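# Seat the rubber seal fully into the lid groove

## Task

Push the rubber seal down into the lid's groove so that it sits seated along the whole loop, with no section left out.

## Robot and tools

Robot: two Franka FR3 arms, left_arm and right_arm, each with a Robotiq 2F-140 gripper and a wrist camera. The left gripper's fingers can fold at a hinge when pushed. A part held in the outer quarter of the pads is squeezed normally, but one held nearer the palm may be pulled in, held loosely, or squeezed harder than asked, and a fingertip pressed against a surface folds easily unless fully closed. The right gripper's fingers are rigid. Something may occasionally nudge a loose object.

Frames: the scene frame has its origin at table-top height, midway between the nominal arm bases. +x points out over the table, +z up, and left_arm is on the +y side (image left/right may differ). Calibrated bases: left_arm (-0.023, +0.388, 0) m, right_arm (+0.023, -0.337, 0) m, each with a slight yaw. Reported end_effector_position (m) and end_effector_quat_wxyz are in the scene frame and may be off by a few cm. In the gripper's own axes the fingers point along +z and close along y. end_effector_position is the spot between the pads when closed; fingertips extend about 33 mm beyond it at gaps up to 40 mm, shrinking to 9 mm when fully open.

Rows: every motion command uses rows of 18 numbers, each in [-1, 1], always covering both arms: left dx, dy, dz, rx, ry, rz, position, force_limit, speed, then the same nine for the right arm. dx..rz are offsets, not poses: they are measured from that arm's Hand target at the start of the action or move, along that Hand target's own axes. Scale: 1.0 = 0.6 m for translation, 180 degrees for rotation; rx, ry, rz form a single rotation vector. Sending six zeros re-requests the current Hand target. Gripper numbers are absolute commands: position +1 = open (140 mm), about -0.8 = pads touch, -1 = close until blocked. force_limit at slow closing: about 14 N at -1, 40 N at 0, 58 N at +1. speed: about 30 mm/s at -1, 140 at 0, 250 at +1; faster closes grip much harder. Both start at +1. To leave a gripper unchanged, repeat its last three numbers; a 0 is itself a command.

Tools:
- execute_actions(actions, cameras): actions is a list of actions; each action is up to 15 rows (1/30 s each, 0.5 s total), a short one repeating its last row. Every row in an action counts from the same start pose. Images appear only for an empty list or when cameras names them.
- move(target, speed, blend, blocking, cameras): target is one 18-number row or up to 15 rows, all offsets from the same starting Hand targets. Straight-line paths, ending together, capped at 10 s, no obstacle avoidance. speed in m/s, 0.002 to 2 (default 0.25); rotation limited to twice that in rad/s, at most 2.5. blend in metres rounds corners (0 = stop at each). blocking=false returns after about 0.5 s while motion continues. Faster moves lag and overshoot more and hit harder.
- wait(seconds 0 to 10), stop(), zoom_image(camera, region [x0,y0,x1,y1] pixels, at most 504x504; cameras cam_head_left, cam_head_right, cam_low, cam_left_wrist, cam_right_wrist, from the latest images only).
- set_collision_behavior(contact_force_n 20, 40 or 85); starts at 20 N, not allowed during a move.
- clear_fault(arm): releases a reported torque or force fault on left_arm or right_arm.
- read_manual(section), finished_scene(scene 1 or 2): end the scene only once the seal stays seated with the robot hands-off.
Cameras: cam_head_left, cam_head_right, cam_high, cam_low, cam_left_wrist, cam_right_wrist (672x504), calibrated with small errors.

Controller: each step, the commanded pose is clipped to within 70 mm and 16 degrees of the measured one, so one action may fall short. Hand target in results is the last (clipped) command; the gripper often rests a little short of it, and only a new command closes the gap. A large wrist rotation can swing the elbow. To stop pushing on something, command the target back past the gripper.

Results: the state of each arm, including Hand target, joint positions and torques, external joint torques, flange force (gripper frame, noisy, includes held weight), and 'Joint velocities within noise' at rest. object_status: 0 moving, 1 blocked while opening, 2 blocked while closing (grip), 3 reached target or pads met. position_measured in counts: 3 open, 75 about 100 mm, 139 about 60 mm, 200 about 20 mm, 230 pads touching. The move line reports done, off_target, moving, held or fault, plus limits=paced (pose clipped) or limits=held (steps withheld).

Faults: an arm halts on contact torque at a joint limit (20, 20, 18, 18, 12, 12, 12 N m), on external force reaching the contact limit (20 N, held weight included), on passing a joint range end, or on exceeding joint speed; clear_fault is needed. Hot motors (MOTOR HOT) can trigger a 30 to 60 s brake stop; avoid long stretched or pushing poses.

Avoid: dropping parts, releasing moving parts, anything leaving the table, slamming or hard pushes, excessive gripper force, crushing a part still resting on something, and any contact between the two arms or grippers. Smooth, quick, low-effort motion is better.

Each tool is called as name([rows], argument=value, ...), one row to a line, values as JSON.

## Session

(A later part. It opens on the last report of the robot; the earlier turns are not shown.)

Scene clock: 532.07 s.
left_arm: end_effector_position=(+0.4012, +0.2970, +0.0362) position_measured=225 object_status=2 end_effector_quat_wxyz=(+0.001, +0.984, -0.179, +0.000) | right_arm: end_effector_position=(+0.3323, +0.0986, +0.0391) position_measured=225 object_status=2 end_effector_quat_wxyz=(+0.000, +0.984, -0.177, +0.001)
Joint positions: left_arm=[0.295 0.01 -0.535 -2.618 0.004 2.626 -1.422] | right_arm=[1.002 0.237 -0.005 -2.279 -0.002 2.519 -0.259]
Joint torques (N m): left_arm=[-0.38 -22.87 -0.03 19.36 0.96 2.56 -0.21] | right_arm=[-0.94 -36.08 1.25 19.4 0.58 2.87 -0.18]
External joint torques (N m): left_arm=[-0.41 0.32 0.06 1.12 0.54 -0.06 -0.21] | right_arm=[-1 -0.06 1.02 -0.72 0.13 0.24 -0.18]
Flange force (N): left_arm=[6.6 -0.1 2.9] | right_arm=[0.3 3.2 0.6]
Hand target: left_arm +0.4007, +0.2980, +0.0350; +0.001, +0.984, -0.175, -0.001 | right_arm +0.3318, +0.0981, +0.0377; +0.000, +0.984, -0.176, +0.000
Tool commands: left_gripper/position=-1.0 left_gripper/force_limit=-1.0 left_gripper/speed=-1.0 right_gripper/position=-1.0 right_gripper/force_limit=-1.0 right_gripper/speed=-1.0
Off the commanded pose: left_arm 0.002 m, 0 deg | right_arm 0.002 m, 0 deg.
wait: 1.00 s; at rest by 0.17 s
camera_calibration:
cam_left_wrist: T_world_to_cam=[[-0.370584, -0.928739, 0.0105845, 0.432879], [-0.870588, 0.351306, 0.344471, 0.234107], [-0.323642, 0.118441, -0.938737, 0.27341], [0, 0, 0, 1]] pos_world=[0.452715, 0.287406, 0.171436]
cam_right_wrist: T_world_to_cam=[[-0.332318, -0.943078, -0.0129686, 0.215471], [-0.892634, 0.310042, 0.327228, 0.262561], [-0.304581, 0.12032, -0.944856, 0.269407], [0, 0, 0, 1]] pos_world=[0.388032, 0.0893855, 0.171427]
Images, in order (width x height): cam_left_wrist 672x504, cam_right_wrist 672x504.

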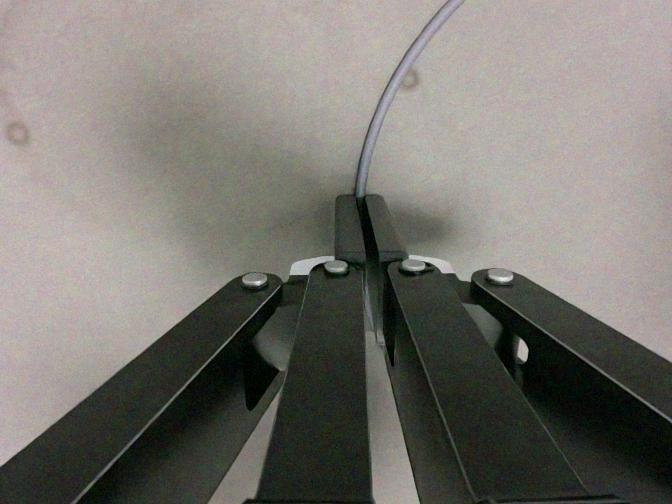

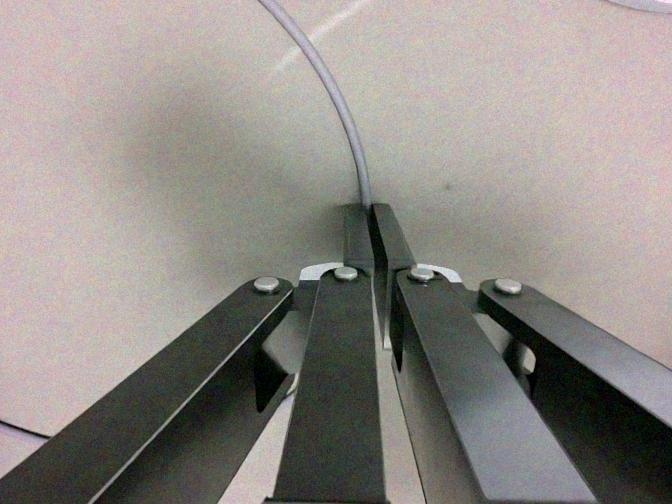

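move([
  [0, 0, -0.1083, 0, 0, 0, -1, -1, -1, 0,0,-0.1038,0,0,0,-1,-1,-1],
], speed=0.04, cameras=["cam_low"])

zoom_image(camera="cam_low", region=[380, 180, 672, 380])

Scene clock: 619.70 s.
left_arm: end_effector_position=(+0.4003, +0.2986, +0.0985) position_measured=225 object_status=2 end_effector_quat_wxyz=(+0.001, +0.985, -0.171, -0.002) | right_arm: end_effector_position=(+0.3320, +0.0983, +0.0995) position_measured=225 object_status=2 end_effector_quat_wxyz=(-0.001, +0.984, -0.177, +0.001)
Joint positions: left_arm=[0.265 -0.169 -0.514 -2.587 -0.13 2.432 -1.337] | right_arm=[1.002 0.119 -0.005 -2.255 -0.002 2.376 -0.259]
Joint velocities: left_arm=[0 -0.002 0.001 -0.001 0 -0.005 0.005] | right_arm=[-0.001 0.001 -0.001 0.001 0 -0.003 0]
Joint torques (N m): left_arm=[-0.87 -20.82 2.1 22.45 0.31 2.15 0.27] | right_arm=[-0.59 -34.72 0.77 21.99 0.48 2.52 -0.12]
External joint torques (N m): left_arm=[-0.88 -0.64 0.08 1.67 -0.24 -0.48 0.27] | right_arm=[-0.73 -0.79 0.56 0.04 -0.05 -0.11 -0.12]
Flange force (N): left_arm=[1.5 0.3 -5.4] | right_arm=[0.1 1.9 -1.7]
Hand target: left_arm +0.4009, +0.2981, +0.1000; +0.001, +0.984, -0.175, -0.001 | right_arm +0.3318, +0.0980, +0.1000; +0.000, +0.984, -0.176, +0.000
Off the commanded pose: left_arm 0.002 m, 0 deg | right_arm 0.001 m, 0 deg.
move: done
Images, in order (width x height): cam_low 672x504.

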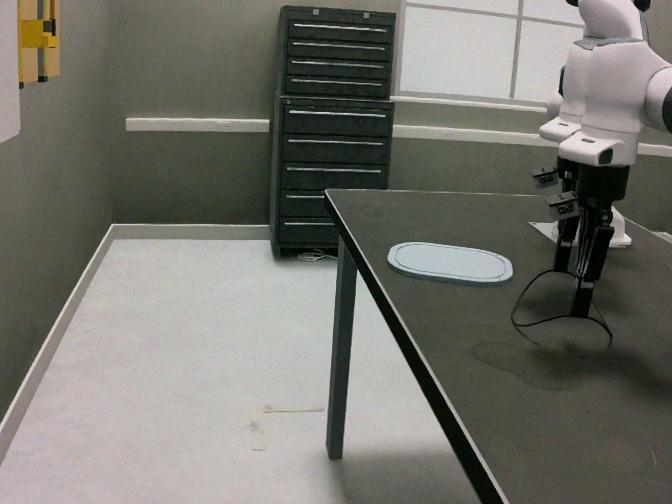

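Scaled by 1.726 from the camera's 672x504 image, which has a finer 960x720 frame.

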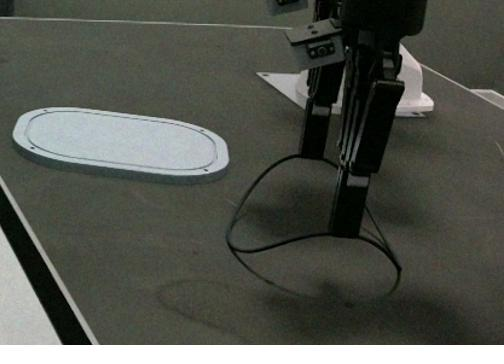

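move([
  [0.3420, 0.3960, 0, 0, 0, 0, -1, -1, -1, 0.3420, 0.3960, 0, 0, 0, 0, -1, -1, -1],
], speed=0.1, cameras=["cam_left_wrist", "cam_right_wrist", "cam_low", "cam_high"])

Scene clock: 637.60 s.
left_arm: end_effector_position=(+0.5119, +0.0045, +0.1009) position_measured=225 object_status=2 end_effector_quat_wxyz=(+0.001, +0.984, -0.180, +0.000) | right_arm: end_effector_position=(+0.4412, -0.1963, +0.0995) position_measured=225 object_status=2 end_effector_quat_wxyz=(+0.000, +0.984, -0.180, -0.001)
Joint positions: left_arm=[-0.207 0.506 -0.51 -1.751 0.291 2.183 -2.008] | right_arm=[0.734 -0.136 -0.371 -2.562 -0.074 2.432 -0.829]
Joint velocities: left_arm=[within noise] | right_arm=[0 0.001 -0.001 0 0 0 -0.005]
Joint torques (N m): left_arm=[-0.9 -43.73 -7.43 24.69 0.58 2.16 -0.27] | right_arm=[-0.29 -23.54 1.55 20.96 0.4 2.8 -0.22]
External joint torques (N m): left_arm=[-1.02 -0.62 -0.15 1.95 -0.17 -0.44 -0.27] | right_arm=[-0.27 -0.59 0.37 -0.17 -0.12 0.15 -0.22]
Flange force (N): left_arm=[8.5 4.0 -2.7] | right_arm=[-1.7 1.8 -0.9]
Hand target: left_arm +0.5114, +0.0043, +0.1004; +0.001, +0.984, -0.175, -0.001 | right_arm +0.4418, -0.1960, +0.0999; +0.000, +0.984, -0.176, +0.000
Off the commanded pose: left_arm 0.001 m, 1 deg | right_arm 0.001 m, 0 deg.
move: done
camera_calibration:
cam_left_wrist: T_world_to_cam=[[-0.372284, -0.928068, 0.00971481, 0.202522], [-0.870568, 0.352809, 0.342982, 0.41107], [-0.321738, 0.119229, -0.939292, 0.403595], [0, 0, 0, 1]] pos_world=[0.563112, -0.00519523, 0.236136]
cam_right_wrist: T_world_to_cam=[[-0.338694, -0.940829, -0.011258, -0.0225454], [-0.889053, 0.316092, 0.331165, 0.43068], [-0.308012, 0.122173, -0.943506, 0.396916], [0, 0, 0, 1]] pos_world=[0.497516, -0.205838, 0.231612]
Images, in order (width x height): cam_high 672x504, cam_low 672x504, cam_left_wrist 672x504, cam_right_wrist 672x504.

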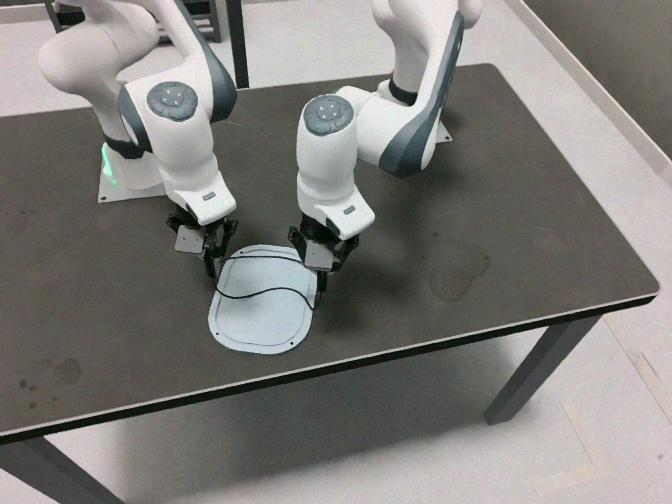

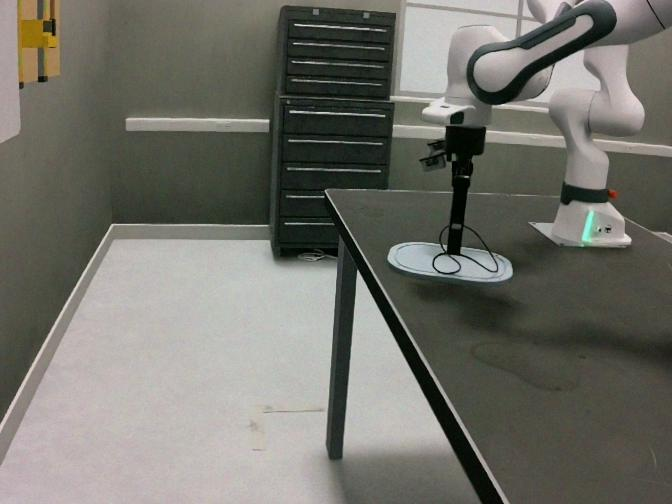

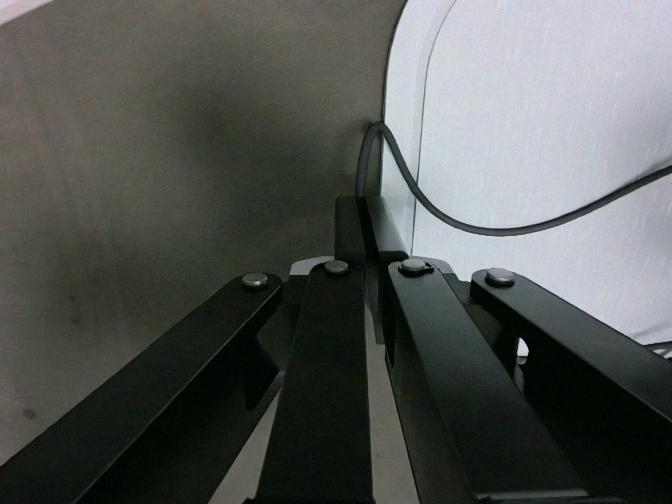

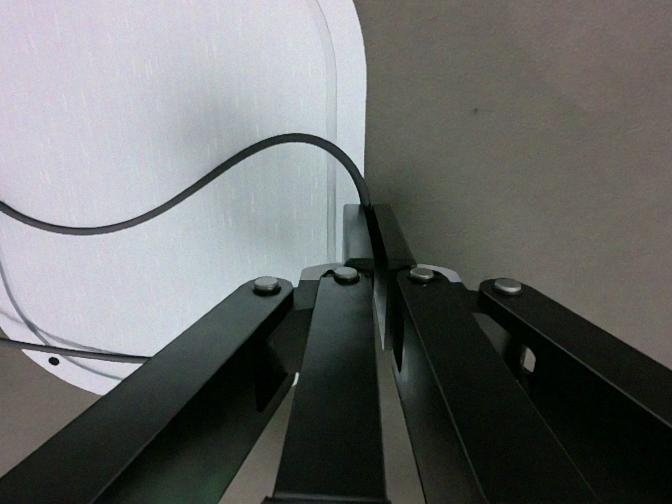

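zoom_image(camera="cam_right_wrist", region=[200, 0, 420, 280])

zoom_image(camera="cam_left_wrist", region=[330, 0, 550, 280])

Scaled by 1.800 from the camera's 672x504 image, which has a finer 960x720 frame.

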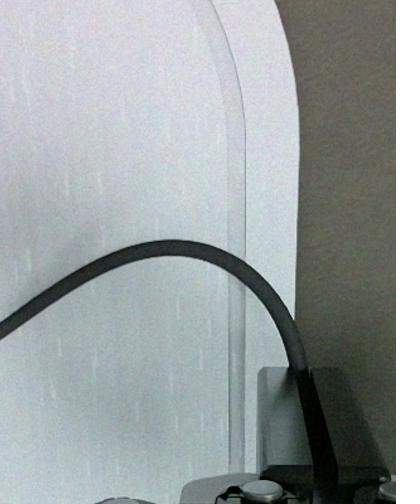

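Scaled by 1.800 from the camera's 672x504 image, which has a finer 960x720 frame.

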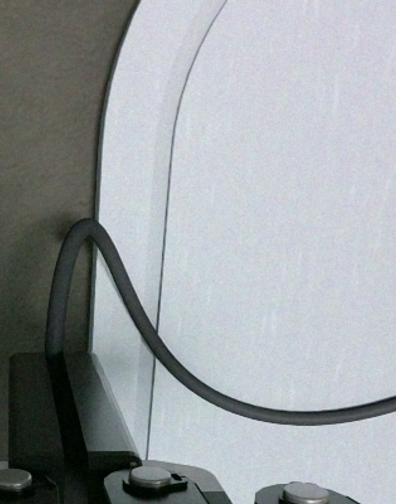

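move([
  [0, 0, 0.0523, 0, 0, 0, -1, -1, -1, 0, 0, 0.0470, 0, 0, 0, -1, -1, -1],
  [0, 0.0483, 0.0740, 0, 0, 0, -1, -1, -1, 0, -0.0183, 0.0682, 0, 0, 0, -1, -1, -1],
], speed=[0.04, 0.03], blend=[0.005, 0], cameras=["cam_left_wrist", "cam_right_wrist", "cam_low"])

zoom_image(camera="cam_low", region=[370, 200, 540, 310])

Scene clock: 741.57 s.
left_arm: end_effector_position=(+0.5006, -0.0219, +0.0562) position_measured=225 object_status=2 end_effector_quat_wxyz=(+0.000, +0.984, -0.180, -0.002) | right_arm: end_effector_position=(+0.4448, -0.1871, +0.0590) position_measured=225 object_status=2 end_effector_quat_wxyz=(+0.001, +0.984, -0.178, -0.001)
Joint positions: left_arm=[-0.296 0.589 -0.457 -1.734 0.316 2.246 -2.063] | right_arm=[0.751 -0.017 -0.367 -2.565 -0.013 2.548 -0.86]
Joint velocities: left_arm=[-0.001 -0.001 0.002 0 0.001 0.001 -0.007] | right_arm=[within noise]
Joint torques (N m): left_arm=[-1.07 -45.98 -7.93 23.96 0.84 2.53 -0.29] | right_arm=[-0.32 -25.24 1.27 19.86 0.62 2.82 -0.2]
External joint torques (N m): left_arm=[-1.07 -0.71 -0.34 1.94 0.13 -0.05 -0.29] | right_arm=[-0.29 0.35 1.14 0.13 0.16 0.16 -0.2]
Flange force (N): left_arm=[7.5 4.3 -1.3] | right_arm=[1.0 -1.6 1.8]
Hand target: left_arm +0.5013, -0.0230, +0.0561; +0.001, +0.984, -0.175, -0.001 | right_arm +0.4456, -0.1857, +0.0590; +0.000, +0.984, -0.176, +0.000
Off the commanded pose: left_arm 0.001 m, 1 deg | right_arm 0.002 m, 0 deg.
move: done
camera_calibration:
cam_left_wrist: T_world_to_cam=[[-0.371941, -0.928207, 0.00951883, 0.174038], [-0.869105, 0.351824, 0.347672, 0.424814], [-0.326061, 0.121041, -0.937568, 0.363375], [0, 0, 0, 1]] pos_world=[0.552423, -0.0319002, 0.191336]
cam_right_wrist: T_world_to_cam=[[-0.335041, -0.942151, -0.00994899, -0.0151126], [-0.890438, 0.313165, 0.330223, 0.444469], [-0.308005, 0.119497, -0.94385, 0.358149], [0, 0, 0, 1]] pos_world=[0.501021, -0.196228, 0.191115]
Images, in order (width x height): cam_low 672x504, cam_left_wrist 672x504, cam_right_wrist 672x504.

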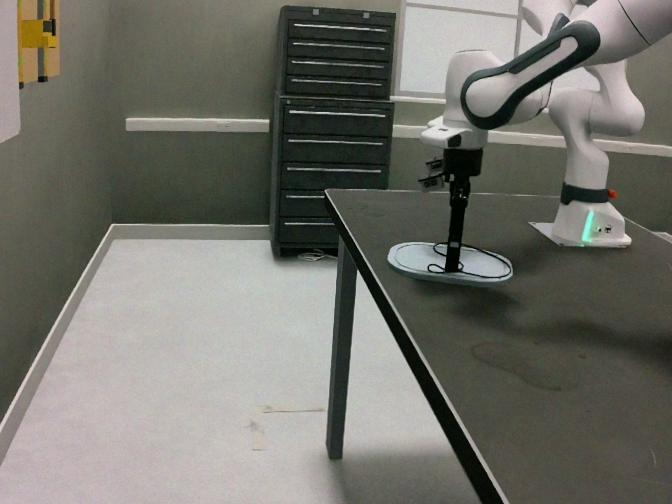

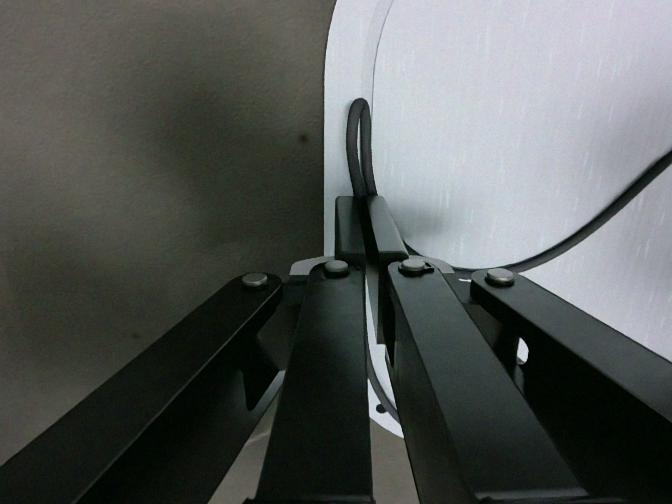

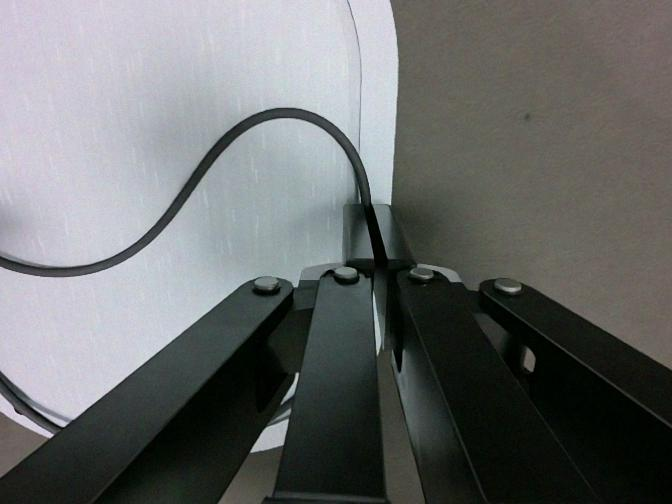

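Scaled by 2.965 from the camera's 672x504 image, which has a finer 960x720 frame.

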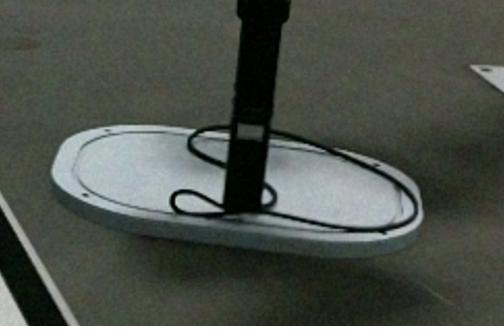

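zoom_image(camera="cam_left_wrist", region=[290, 80, 450, 280])

zoom_image(camera="cam_right_wrist", region=[300, 80, 460, 280])

Scaled by 2.520 from the camera's 672x504 image, which has a finer 960x720 frame.

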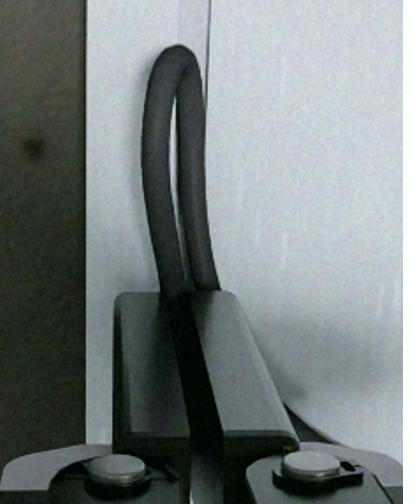

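Scaled by 2.520 from the camera's 672x504 image, which has a finer 960x720 frame.

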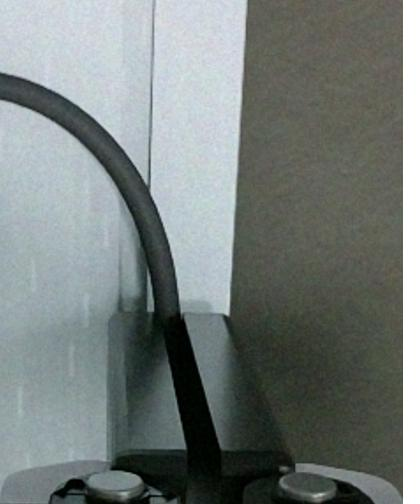

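move([
  [0, -0.0833, 0, 0, 0, 0, -1, -1, -1, 0, 0.075, 0, 0, 0, 0, -1, -1, -1],
], speed=0.04, cameras=["cam_high", "cam_left_wrist"])

zoom_image(camera="cam_high", region=[160, 200, 380, 380])

Scene clock: 939.23 s.
left_arm: end_effector_position=(+0.5174, +0.0240, +0.0544) position_measured=225 object_status=2 end_effector_quat_wxyz=(+0.001, +0.985, -0.170, -0.003) | right_arm: end_effector_position=(+0.4297, -0.2271, +0.0589) position_measured=225 object_status=2 end_effector_quat_wxyz=(+0.000, +0.984, -0.179, -0.001)
Joint positions: left_arm=[-0.198 0.559 -0.476 -1.793 0.316 2.27 -2.015] | right_arm=[0.709 -0.092 -0.412 -2.65 -0.065 2.564 -0.899]
Joint velocities: left_arm=[0.001 0 0 -0.001 0.001 -0.001 0.006] | right_arm=[-0.001 0 0 0 -0.001 0 -0.005]
Joint torques (N m): left_arm=[-0.3 -45.34 -8.56 23.06 1.23 2.52 0.24] | right_arm=[-0.64 -23.21 1.12 18.61 0.01 2.9 -0.15]
External joint torques (N m): left_arm=[-0.56 -1.17 -1.14 1.1 0.53 -0.08 0.24] | right_arm=[-0.58 -0.65 0.31 -0.89 -0.43 0.22 -0.15]
Flange force (N): left_arm=[2.0 1.2 -2.4] | right_arm=[-4.3 4.0 -1.6]
Hand target: left_arm +0.5186, +0.0239, +0.0560; +0.001, +0.984, -0.175, -0.001 | right_arm +0.4300, -0.2279, +0.0590; +0.000, +0.984, -0.176, +0.000
Off the commanded pose: left_arm 0.002 m, 1 deg | right_arm 0.001 m, 0 deg.
move: done
camera_calibration:
cam_left_wrist: T_world_to_cam=[[-0.352951, -0.935573, 0.0113259, 0.213107], [-0.875056, 0.334358, 0.349974, 0.427315], [-0.331213, 0.113613, -0.936691, 0.364366], [0, 0, 0, 1]] pos_world=[0.569824, 0.0151043, 0.189336]
Images, in order (width x height): cam_high 672x504, cam_left_wrist 672x504.

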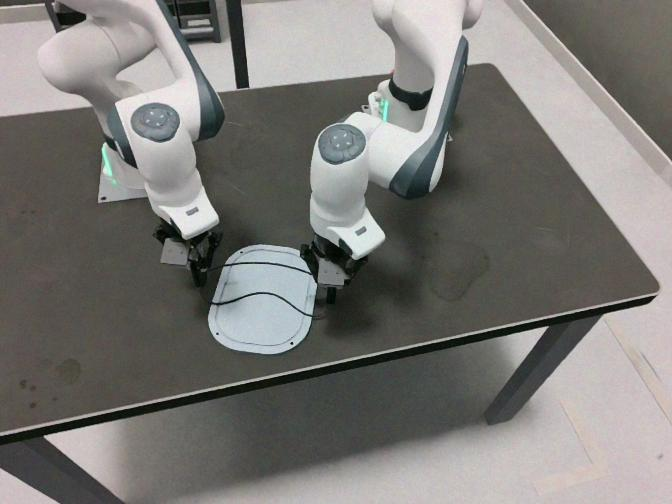

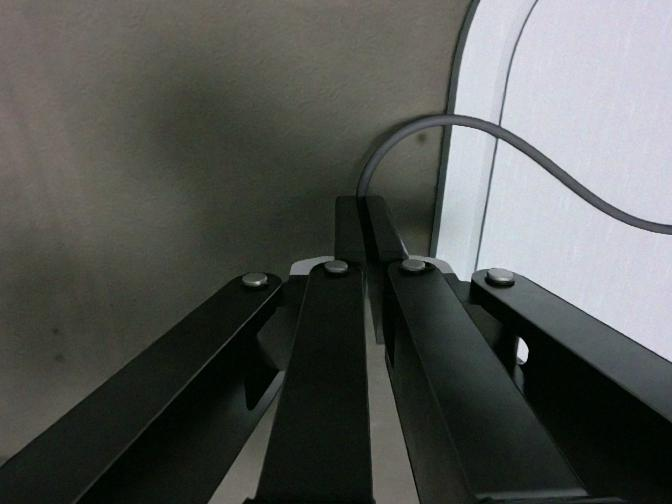

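Scaled by 2.291 from the camera's 672x504 image, which has a finer 960x720 frame.

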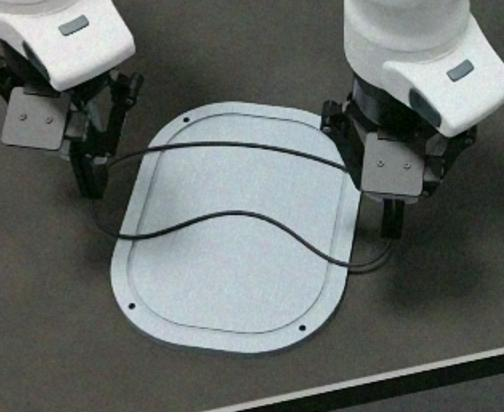

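move([
  [0, -0.012, 0, 0, 0, -0.1667, -1, -1, -1, 0, 0.012, 0, 0, 0, 0.1667, -1, -1, -1],
  [0, -0.025, 0, 0, 0, -0.1667, -1, -1, -1, 0, 0.022, 0, 0, 0, 0.1667, -1, -1, -1],
], speed=[0.12, 0.03], blend=[0, 0], cameras=["cam_high"])

zoom_image(camera="cam_high", region=[160, 200, 380, 380])

Scene clock: 999.17 s.
left_arm: end_effector_position=(+0.5225, +0.0376, +0.0543) position_measured=225 object_status=2 end_effector_quat_wxyz=(-0.001, +0.996, +0.084, -0.003) | right_arm: end_effector_position=(+0.4253, -0.2393, +0.0590) position_measured=225 object_status=2 end_effector_quat_wxyz=(+0.000, +0.906, -0.424, -0.001)
Joint positions: left_arm=[-0.343 0.514 -0.285 -1.814 0.183 2.297 -2.422] | right_arm=[0.62 -0.111 -0.349 -2.674 -0.067 2.568 -0.409]
Joint velocities: left_arm=[within noise] | right_arm=[-0.002 0 0 -0.001 -0.004 0.001 -0.001]
Joint torques (N m): left_arm=[-0.02 -46.41 -4.32 23.39 0.64 2.52 0.02] | right_arm=[-0.65 -22.83 1.43 18.43 0.01 2.84 0.26]
External joint torques (N m): left_arm=[0.03 -1.36 -0.17 1.18 -0.06 -0.04 0.02] | right_arm=[-0.59 -0.62 0.63 -0.92 -0.41 0.2 0.26]
Flange force (N): left_arm=[1.2 1.0 -2.7] | right_arm=[-3.3 5.3 -1.9]
Hand target: left_arm +0.5237, +0.0380, +0.0559; +0.001, +0.996, +0.085, -0.001 | right_arm +0.4254, -0.2403, +0.0590; +0.000, +0.905, -0.425, +0.000
Off the commanded pose: left_arm 0.002 m, 0 deg | right_arm 0.001 m, 0 deg.
move: done
Images, in order (width x height): cam_high 672x504.

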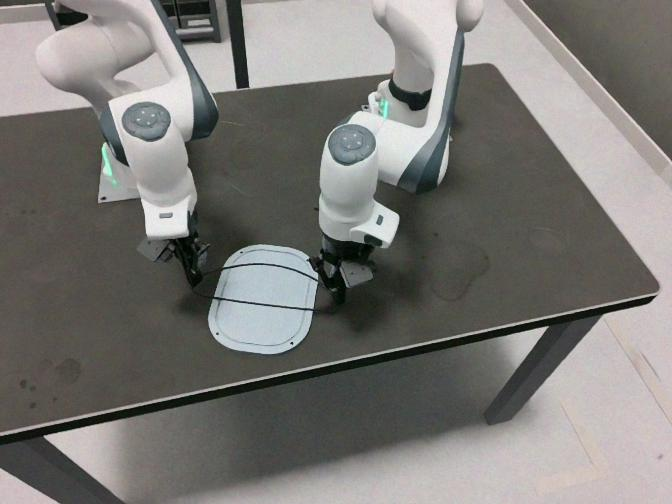

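Scaled by 2.291 from the camera's 672x504 image, which has a finer 960x720 frame.

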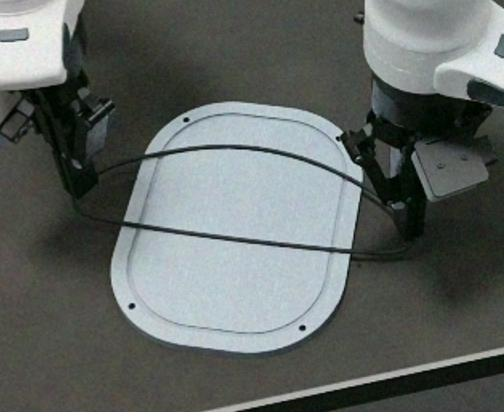

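move([
  [-0.0616, 0.0210, 0, 0, 0, 0, -1, -1, -1, -0.0611, -0.0224, 0, 0, 0, 0, -1, -1, -1],
], speed=0.03, cameras=["cam_high"])

zoom_image(camera="cam_high", region=[160, 200, 380, 380])

Scene clock: 1016.80 s.
left_arm: end_effector_position=(+0.4891, +0.0203, +0.0545) position_measured=225 object_status=2 end_effector_quat_wxyz=(-0.001, +0.997, +0.081, -0.003) | right_arm: end_effector_position=(+0.4125, -0.2042, +0.0589) position_measured=225 object_status=2 end_effector_quat_wxyz=(+0.001, +0.907, -0.422, +0.000)
Joint positions: left_arm=[-0.385 0.465 -0.289 -1.893 0.173 2.329 -2.465] | right_arm=[0.645 -0.115 -0.282 -2.681 -0.062 2.569 -0.325]
Joint velocities: left_arm=[0.001 0.001 -0.001 0 -0.001 0 -0.004] | right_arm=[0.001 -0.001 0.001 0 0.001 0 0.007]
Joint torques (N m): left_arm=[-0.91 -44.69 -3.88 23.04 0.44 2.5 -0.22] | right_arm=[-0.57 -23.19 1.79 18.54 0.57 2.87 0.26]
External joint torques (N m): left_arm=[-0.93 -1.36 -0.11 1.14 -0.24 -0.06 -0.22] | right_arm=[-0.63 -0.74 1.03 -0.71 0.15 0.25 0.26]
Flange force (N): left_arm=[0.3 2.4 -2.6] | right_arm=[-3.0 4.1 -1.4]
Hand target: left_arm +0.4895, +0.0193, +0.0560; +0.001, +0.996, +0.085, -0.001 | right_arm +0.4123, -0.2035, +0.0590; +0.000, +0.905, -0.425, +0.000
Off the commanded pose: left_arm 0.002 m, 1 deg | right_arm 0.001 m, 0 deg.
move: done
Images, in order (width x height): cam_high 672x504.

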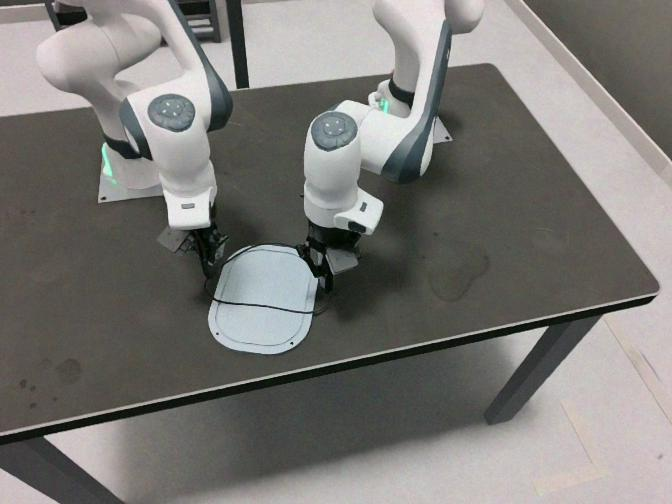

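Scaled by 2.291 from the camera's 672x504 image, which has a finer 960x720 frame.

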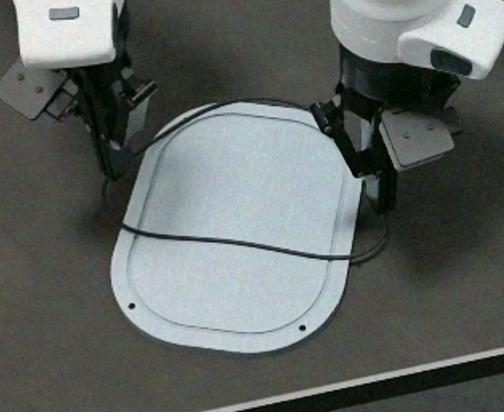

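move([
  [0.0261, -0.0427, -0.0583, 0, 0, 0, -1, -1, -1, 0.025, 0.0433, -0.0583, 0, 0, 0, -1, -1, -1],
  [0.1484, 0.0321, -0.0583, 0, 0, 0, -1, -1, -1, 0.1491, -0.0284, -0.0583, 0, 0, 0, -1, -1, -1],
  [0.1484, 0.0321, 0.0017, 0, 0, 0, -1, -1, -1, 0.1491, -0.0284, 0.0033, 0, 0, 0, -1, -1, -1],
], speed=[0.05, 0.06, 0.04], blend=[0.003, 0, 0], cameras=["cam_high"])

zoom_image(camera="cam_high", region=[160, 200, 380, 380])

Scene clock: 1047.47 s.
left_arm: end_effector_position=(+0.5800, +0.0150, +0.0557) position_measured=225 object_status=2 end_effector_quat_wxyz=(+0.002, +0.996, +0.086, -0.002) | right_arm: end_effector_position=(+0.4831, -0.2618, +0.0581) position_measured=225 object_status=2 end_effector_quat_wxyz=(+0.000, +0.904, -0.427, +0.001)
Joint positions: left_arm=[-0.358 0.69 -0.283 -1.517 0.21 2.174 -2.409] | right_arm=[0.601 0.034 -0.393 -2.508 0.021 2.54 -0.541]
Joint velocities: left_arm=[within noise] | right_arm=[0 0.002 0 0.001 0.001 0.004 -0.007]
Joint torques (N m): left_arm=[-0.74 -51.53 -4.81 24.65 1.36 2.5 0.04] | right_arm=[-0.68 -26.77 0.63 19.37 0.58 2.75 -0.08]
External joint torques (N m): left_arm=[-0.79 -0.82 0.19 1.42 0.59 -0.08 0.04] | right_arm=[-0.77 0.36 0.88 -0.51 0.14 0.1 -0.08]
Flange force (N): left_arm=[4.2 5.0 -1.4] | right_arm=[0.0 0.3 1.9]
Hand target: left_arm +0.5805, +0.0155, +0.0548; +0.001, +0.996, +0.085, -0.001 | right_arm +0.4826, -0.2615, +0.0570; +0.000, +0.905, -0.425, +0.000
Off the commanded pose: left_arm 0.001 m, 0 deg | right_arm 0.001 m, 0 deg.
move: done
Images, in order (width x height): cam_high 672x504.

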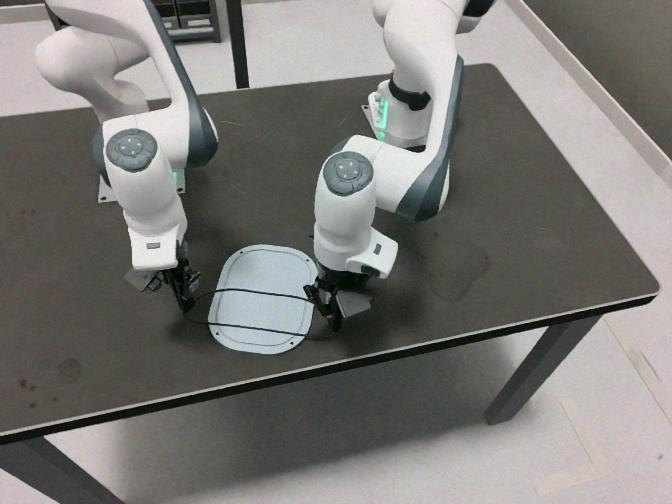

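Scaled by 2.291 from the camera's 672x504 image, which has a finer 960x720 frame.

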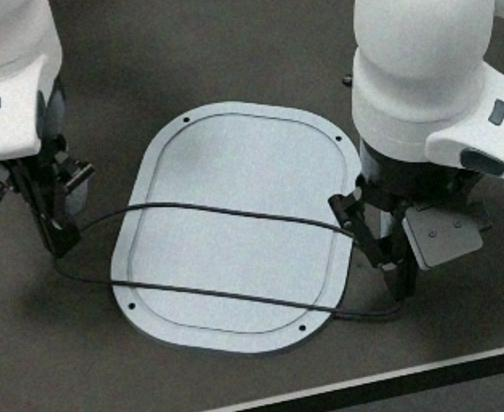

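move([
  [0, 0, -0.05, 0, 0, 0, -1, -1, -1, 0, 0, -0.05, 0, 0, 0, -1, -1, -1],
  [0.0569, 0.0348, -0.05, 0, 0, 0, -1, -1, -1, 0.0577, -0.0333, -0.05, 0, 0, 0, -1, -1, -1],
  [0.0569, 0.0348, 0, 0, 0, 0, -1, -1, -1, 0.0577, -0.0333, 0, 0, 0, 0, -1, -1, -1],
], speed=[0.05, 0.06, 0.04], blend=[0.003, 0, 0], cameras=["cam_high"])

zoom_image(camera="cam_high", region=[160, 200, 380, 380])

Scene clock: 1093.43 s.
left_arm: end_effector_position=(+0.6170, +0.0001, +0.0556) position_measured=225 object_status=2 end_effector_quat_wxyz=(+0.002, +0.996, +0.087, -0.002) | right_arm: end_effector_position=(+0.5203, -0.2750, +0.0580) position_measured=225 object_status=2 end_effector_quat_wxyz=(+0.000, +0.905, -0.426, +0.001)
Joint positions: left_arm=[-0.38 0.831 -0.281 -1.27 0.229 2.068 -2.397] | right_arm=[0.575 0.128 -0.402 -2.39 0.083 2.507 -0.624]
Joint velocities: left_arm=[within noise] | right_arm=[-0.001 0 0.002 -0.001 0 0.002 -0.006]
Joint torques (N m): left_arm=[-0.39 -55.29 -5.36 25.22 1.41 2.53 0.03] | right_arm=[-1.02 -30.37 -0.41 19.86 0.59 2.87 -0.15]
External joint torques (N m): left_arm=[-0.52 -1.15 -0.21 1.6 0.59 -0.03 0.03] | right_arm=[-0.96 0.18 1.05 -0.51 0.12 0.21 -0.15]
Flange force (N): left_arm=[5.3 5.5 -2.0] | right_arm=[0.3 0.7 2.2]
Hand target: left_arm +0.6177, +0.0007, +0.0548; +0.001, +0.996, +0.085, -0.001 | right_arm +0.5200, -0.2753, +0.0570; +0.000, +0.905, -0.425, +0.000
Off the commanded pose: left_arm 0.001 m, 0 deg | right_arm 0.001 m, 0 deg.
move: done
Images, in order (width x height): cam_high 672x504.

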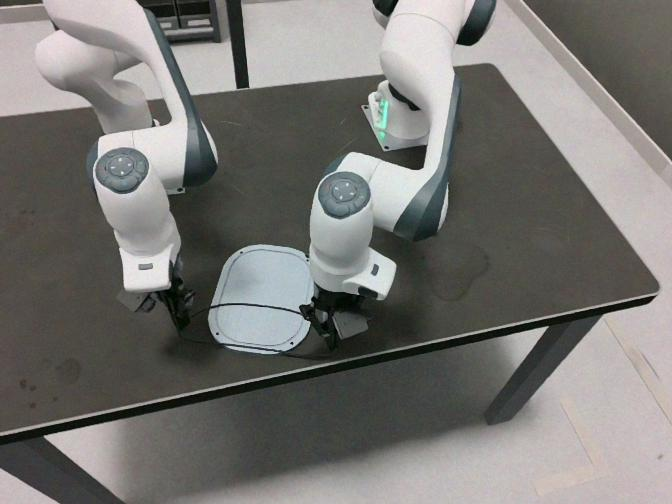

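Scaled by 2.291 from the camera's 672x504 image, which has a finer 960x720 frame.

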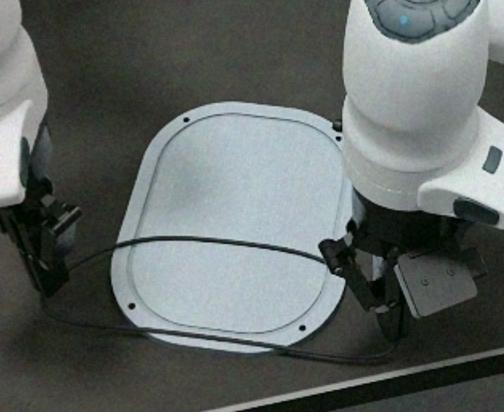

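move([
  [-0.0838, -0.0356, 0, 0, 0, 0.0850, -1, -1, -1, -0.0764, 0.0357, 0, 0, 0, -0.0833, -1, -1, -1],
  [-0.1517, -0.0363, 0, 0, 0, 0.1750, -1, -1, -1, -0.1436, 0.0360, 0, 0, 0, -0.1667, -1, -1, -1],
  [-0.1885, -0.0274, 0, 0, 0, 0.1750, -1, -1, -1, -0.1800, 0.0262, 0, 0, 0, -0.1667, -1, -1, -1],
], speed=[0.05, 0.05, 0.03], blend=[0.01, 0.008, 0], cameras=["cam_high"])

zoom_image(camera="cam_high", region=[160, 200, 380, 380])

Scene clock: 1124.53 s.
left_arm: end_effector_position=(+0.5034, -0.0010, +0.0535) position_measured=225 object_status=2 end_effector_quat_wxyz=(+0.000, +0.981, -0.192, -0.003) | right_arm: end_effector_position=(+0.4390, -0.2026, +0.0569) position_measured=225 object_status=2 end_effector_quat_wxyz=(+0.000, +0.985, -0.175, -0.001)
Joint positions: left_arm=[-0.198 0.583 -0.529 -1.778 0.364 2.258 -2.043] | right_arm=[0.64 -0.039 -0.288 -2.6 -0.017 2.561 -0.894]
Joint velocities: left_arm=[within noise] | right_arm=[0.001 0.001 -0.001 0 0 0 0.007]
Joint torques (N m): left_arm=[-0.85 -45.35 -9.3 22.83 0.74 2.54 -0.21] | right_arm=[-0.58 -26.06 1.37 18.7 0.03 2.9 0.26]
External joint torques (N m): left_arm=[-1.04 -1.35 -0.67 1.01 0.03 -0.06 -0.21] | right_arm=[-0.51 -0.88 1.19 -0.77 -0.42 0.24 0.26]
Flange force (N): left_arm=[1.5 2.3 -2.3] | right_arm=[-5.5 2.6 -2.2]
Hand target: left_arm +0.5034, -0.0024, +0.0550; +0.001, +0.982, -0.188, -0.001 | right_arm +0.4390, -0.2023, +0.0570; +0.000, +0.984, -0.176, +0.000
Off the commanded pose: left_arm 0.002 m, 0 deg | right_arm 0.000 m, 0 deg.
move: done
Images, in order (width x height): cam_high 672x504.

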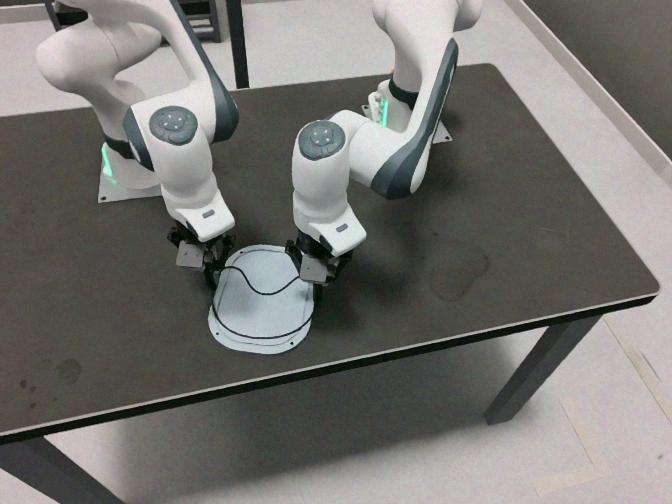

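Scaled by 2.291 from the camera's 672x504 image, which has a finer 960x720 frame.

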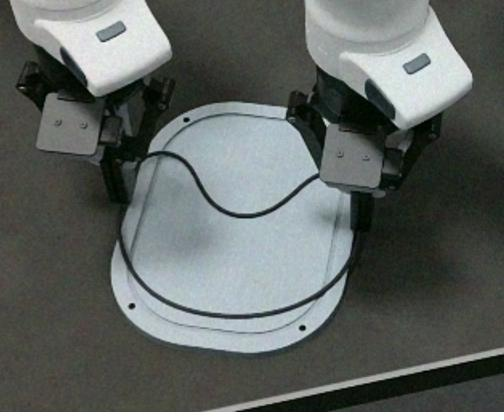

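move([
  [0, 0.0355, 0, 0, 0, 0, -1, -1, -1, 0, -0.0300, 0, 0, 0, 0, -1, -1, -1],
], speed=0.03, cameras=["cam_left_wrist", "cam_right_wrist"])

zoom_image(camera="cam_left_wrist", region=[290, 60, 450, 280])

zoom_image(camera="cam_right_wrist", region=[290, 60, 450, 280])

Scene clock: 1140.43 s.
left_arm: end_effector_position=(+0.4962, -0.0219, +0.0558) position_measured=225 object_status=2 end_effector_quat_wxyz=(+0.001, +0.981, -0.194, +0.001) | right_arm: end_effector_position=(+0.4460, -0.1862, +0.0575) position_measured=225 object_status=2 end_effector_quat_wxyz=(+0.000, +0.985, -0.173, +0.002)
Joint positions: left_arm=[-0.242 0.592 -0.521 -1.756 0.363 2.253 -2.07] | right_arm=[0.654 -0.012 -0.269 -2.567 -0.008 2.558 -0.873]
Joint velocities: left_arm=[0.002 0.001 -0.002 0.001 0 0 -0.006] | right_arm=[0 0 0 0 0 -0.001 0.004]
Joint torques (N m): left_arm=[-0.9 -44.86 -8.85 23.77 0.44 2.16 -0.23] | right_arm=[-0.48 -26.14 1.18 19.82 0.62 2.5 0.31]
External joint torques (N m): left_arm=[-0.92 -0.45 -0.15 1.93 -0.27 -0.45 -0.23] | right_arm=[-0.51 0.26 1.07 0.23 0.17 -0.17 0.31]
Flange force (N): left_arm=[8.8 4.2 -1.8] | right_arm=[0.3 -2.0 0.0]
Hand target: left_arm +0.4956, -0.0222, +0.0551; +0.001, +0.982, -0.188, -0.001 | right_arm +0.4452, -0.1854, +0.0570; +0.000, +0.984, -0.176, +0.000
Off the commanded pose: left_arm 0.001 m, 1 deg | right_arm 0.001 m, 0 deg.
move: done
camera_calibration:
cam_left_wrist: T_world_to_cam=[[-0.397627, -0.917495, 0.00978332, 0.185272], [-0.86072, 0.376673, 0.342459, 0.417841], [-0.317889, 0.12775, -0.939482, 0.357689], [0, 0, 0, 1]] pos_world=[0.547019, -0.0330977, 0.191136]
cam_right_wrist: T_world_to_cam=[[-0.32519, -0.945557, -0.0132006, -0.0187389], [-0.89524, 0.303328, 0.326402, 0.446273], [-0.304627, 0.11796, -0.945139, 0.35523], [0, 0, 0, 1]] pos_world=[0.50164, -0.194989, 0.18983]
Images, in order (width x height): cam_left_wrist 672x504, cam_right_wrist 672x504.

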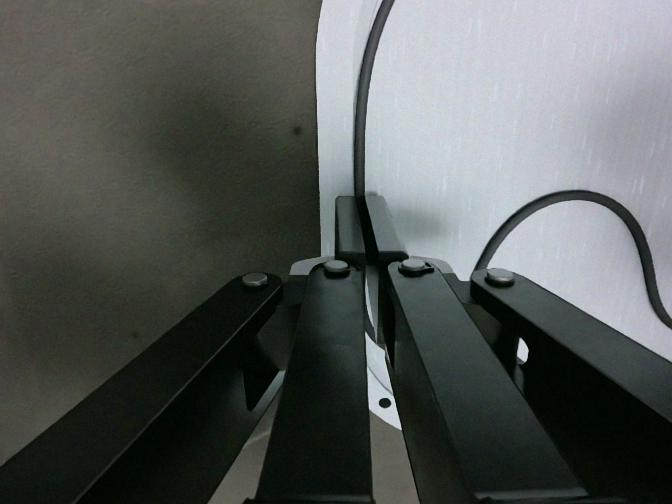

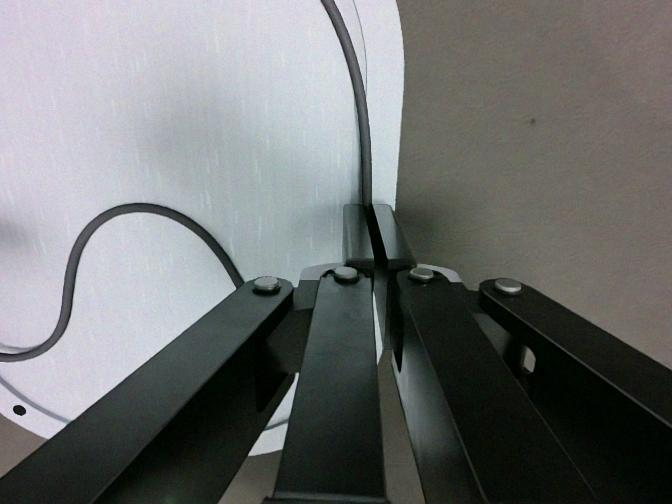

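Scaled by 2.291 from the camera's 672x504 image, which has a finer 960x720 frame.

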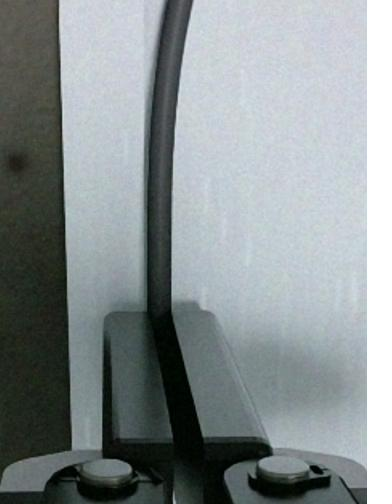

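Scaled by 2.291 from the camera's 672x504 image, which has a finer 960x720 frame.

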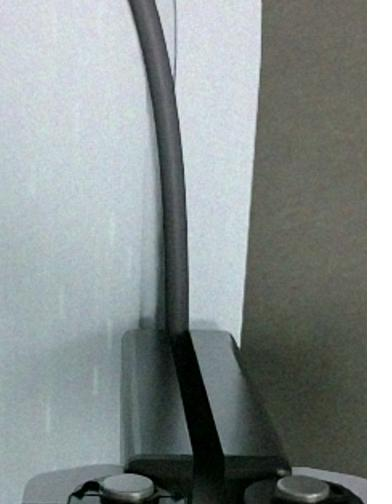

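move([
  [0, 0.0020, 0, 0, 0, 0, -1, -1, -1, 0, -0.0080, 0, 0, 0, 0, -1, -1, -1],
  [0, 0.0020, 0.0118, 0, 0, 0, -1, -1, -1, 0, -0.0080, 0.0130, 0, 0, 0, -1, -1, -1],
], speed=[0.02, 0.012], blend=[0, 0], cameras=["cam_left_wrist", "cam_right_wrist"])

zoom_image(camera="cam_left_wrist", region=[290, 60, 450, 280])

zoom_image(camera="cam_right_wrist", region=[290, 60, 450, 280])

Scene clock: 1191.60 s.
left_arm: end_effector_position=(+0.4951, -0.0226, +0.0489) position_measured=225 object_status=2 end_effector_quat_wxyz=(+0.001, +0.981, -0.192, -0.001) | right_arm: end_effector_position=(+0.4474, -0.1817, +0.0502) position_measured=225 object_status=2 end_effector_quat_wxyz=(+0.000, +0.984, -0.177, +0.000)
Joint positions: left_arm=[-0.252 0.603 -0.511 -1.754 0.363 2.26 -2.075] | right_arm=[0.657 0.016 -0.261 -2.557 0.006 2.573 -0.867]
Joint velocities: left_arm=[0 -0.002 0.002 0 -0.002 0.003 0.001] | right_arm=[0 -0.001 0 -0.002 0.001 0.004 0]
Joint torques (N m): left_arm=[-0.75 -45.28 -8.79 23.28 0.84 2.5 -0.21] | right_arm=[-0.57 -26.91 0.98 18.85 0.6 2.92 -0.05]
External joint torques (N m): left_arm=[-0.78 -0.57 -0.12 1.56 0.14 -0.09 -0.21] | right_arm=[-0.53 0.2 1.12 -0.52 0.16 0.26 -0.05]
Flange force (N): left_arm=[6.2 3.3 -0.9] | right_arm=[-1.1 0.3 1.8]
Hand target: left_arm +0.4951, -0.0233, +0.0480; +0.001, +0.982, -0.188, -0.001 | right_arm +0.4469, -0.1809, +0.0492; +0.000, +0.984, -0.176, +0.000
Off the commanded pose: left_arm 0.001 m, 0 deg | right_arm 0.001 m, 0 deg.
move: done
camera_calibration:
cam_left_wrist: T_world_to_cam=[[-0.393691, -0.919187, 0.0101517, 0.182317], [-0.860915, 0.372559, 0.346448, 0.41931], [-0.322233, 0.127654, -0.938014, 0.353039], [0, 0, 0, 1]] pos_world=[0.546527, -0.0337005, 0.184036]
cam_right_wrist: T_world_to_cam=[[-0.331818, -0.943277, -0.0111937, -0.0108089], [-0.892174, 0.309942, 0.328574, 0.448317], [-0.306467, 0.119014, -0.944412, 0.349263], [0, 0, 0, 1]] pos_world=[0.503428, -0.190715, 0.182422]
Images, in order (width x height): cam_left_wrist 672x504, cam_right_wrist 672x504.

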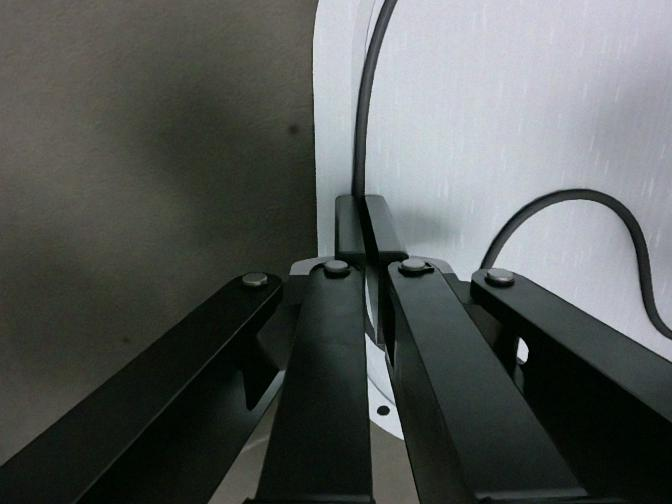

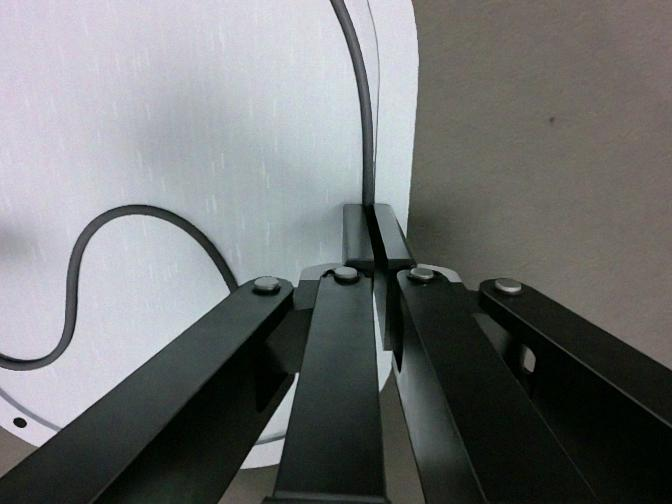

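Scaled by 2.291 from the camera's 672x504 image, which has a finer 960x720 frame.

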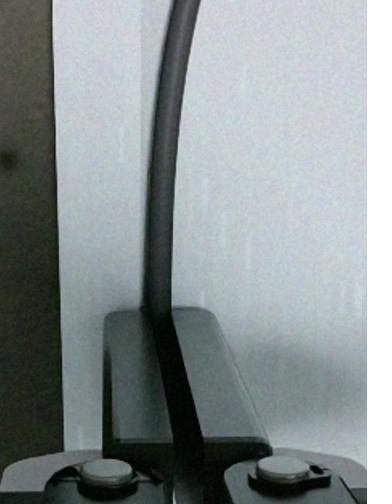

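Scaled by 2.291 from the camera's 672x504 image, which has a finer 960x720 frame.

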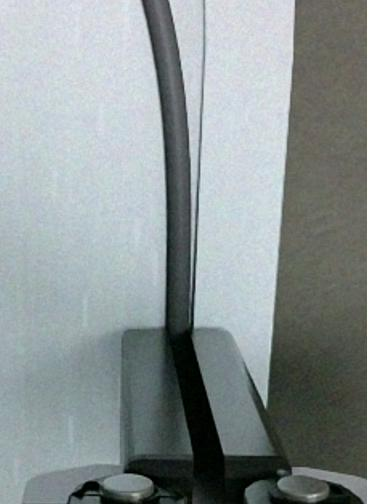

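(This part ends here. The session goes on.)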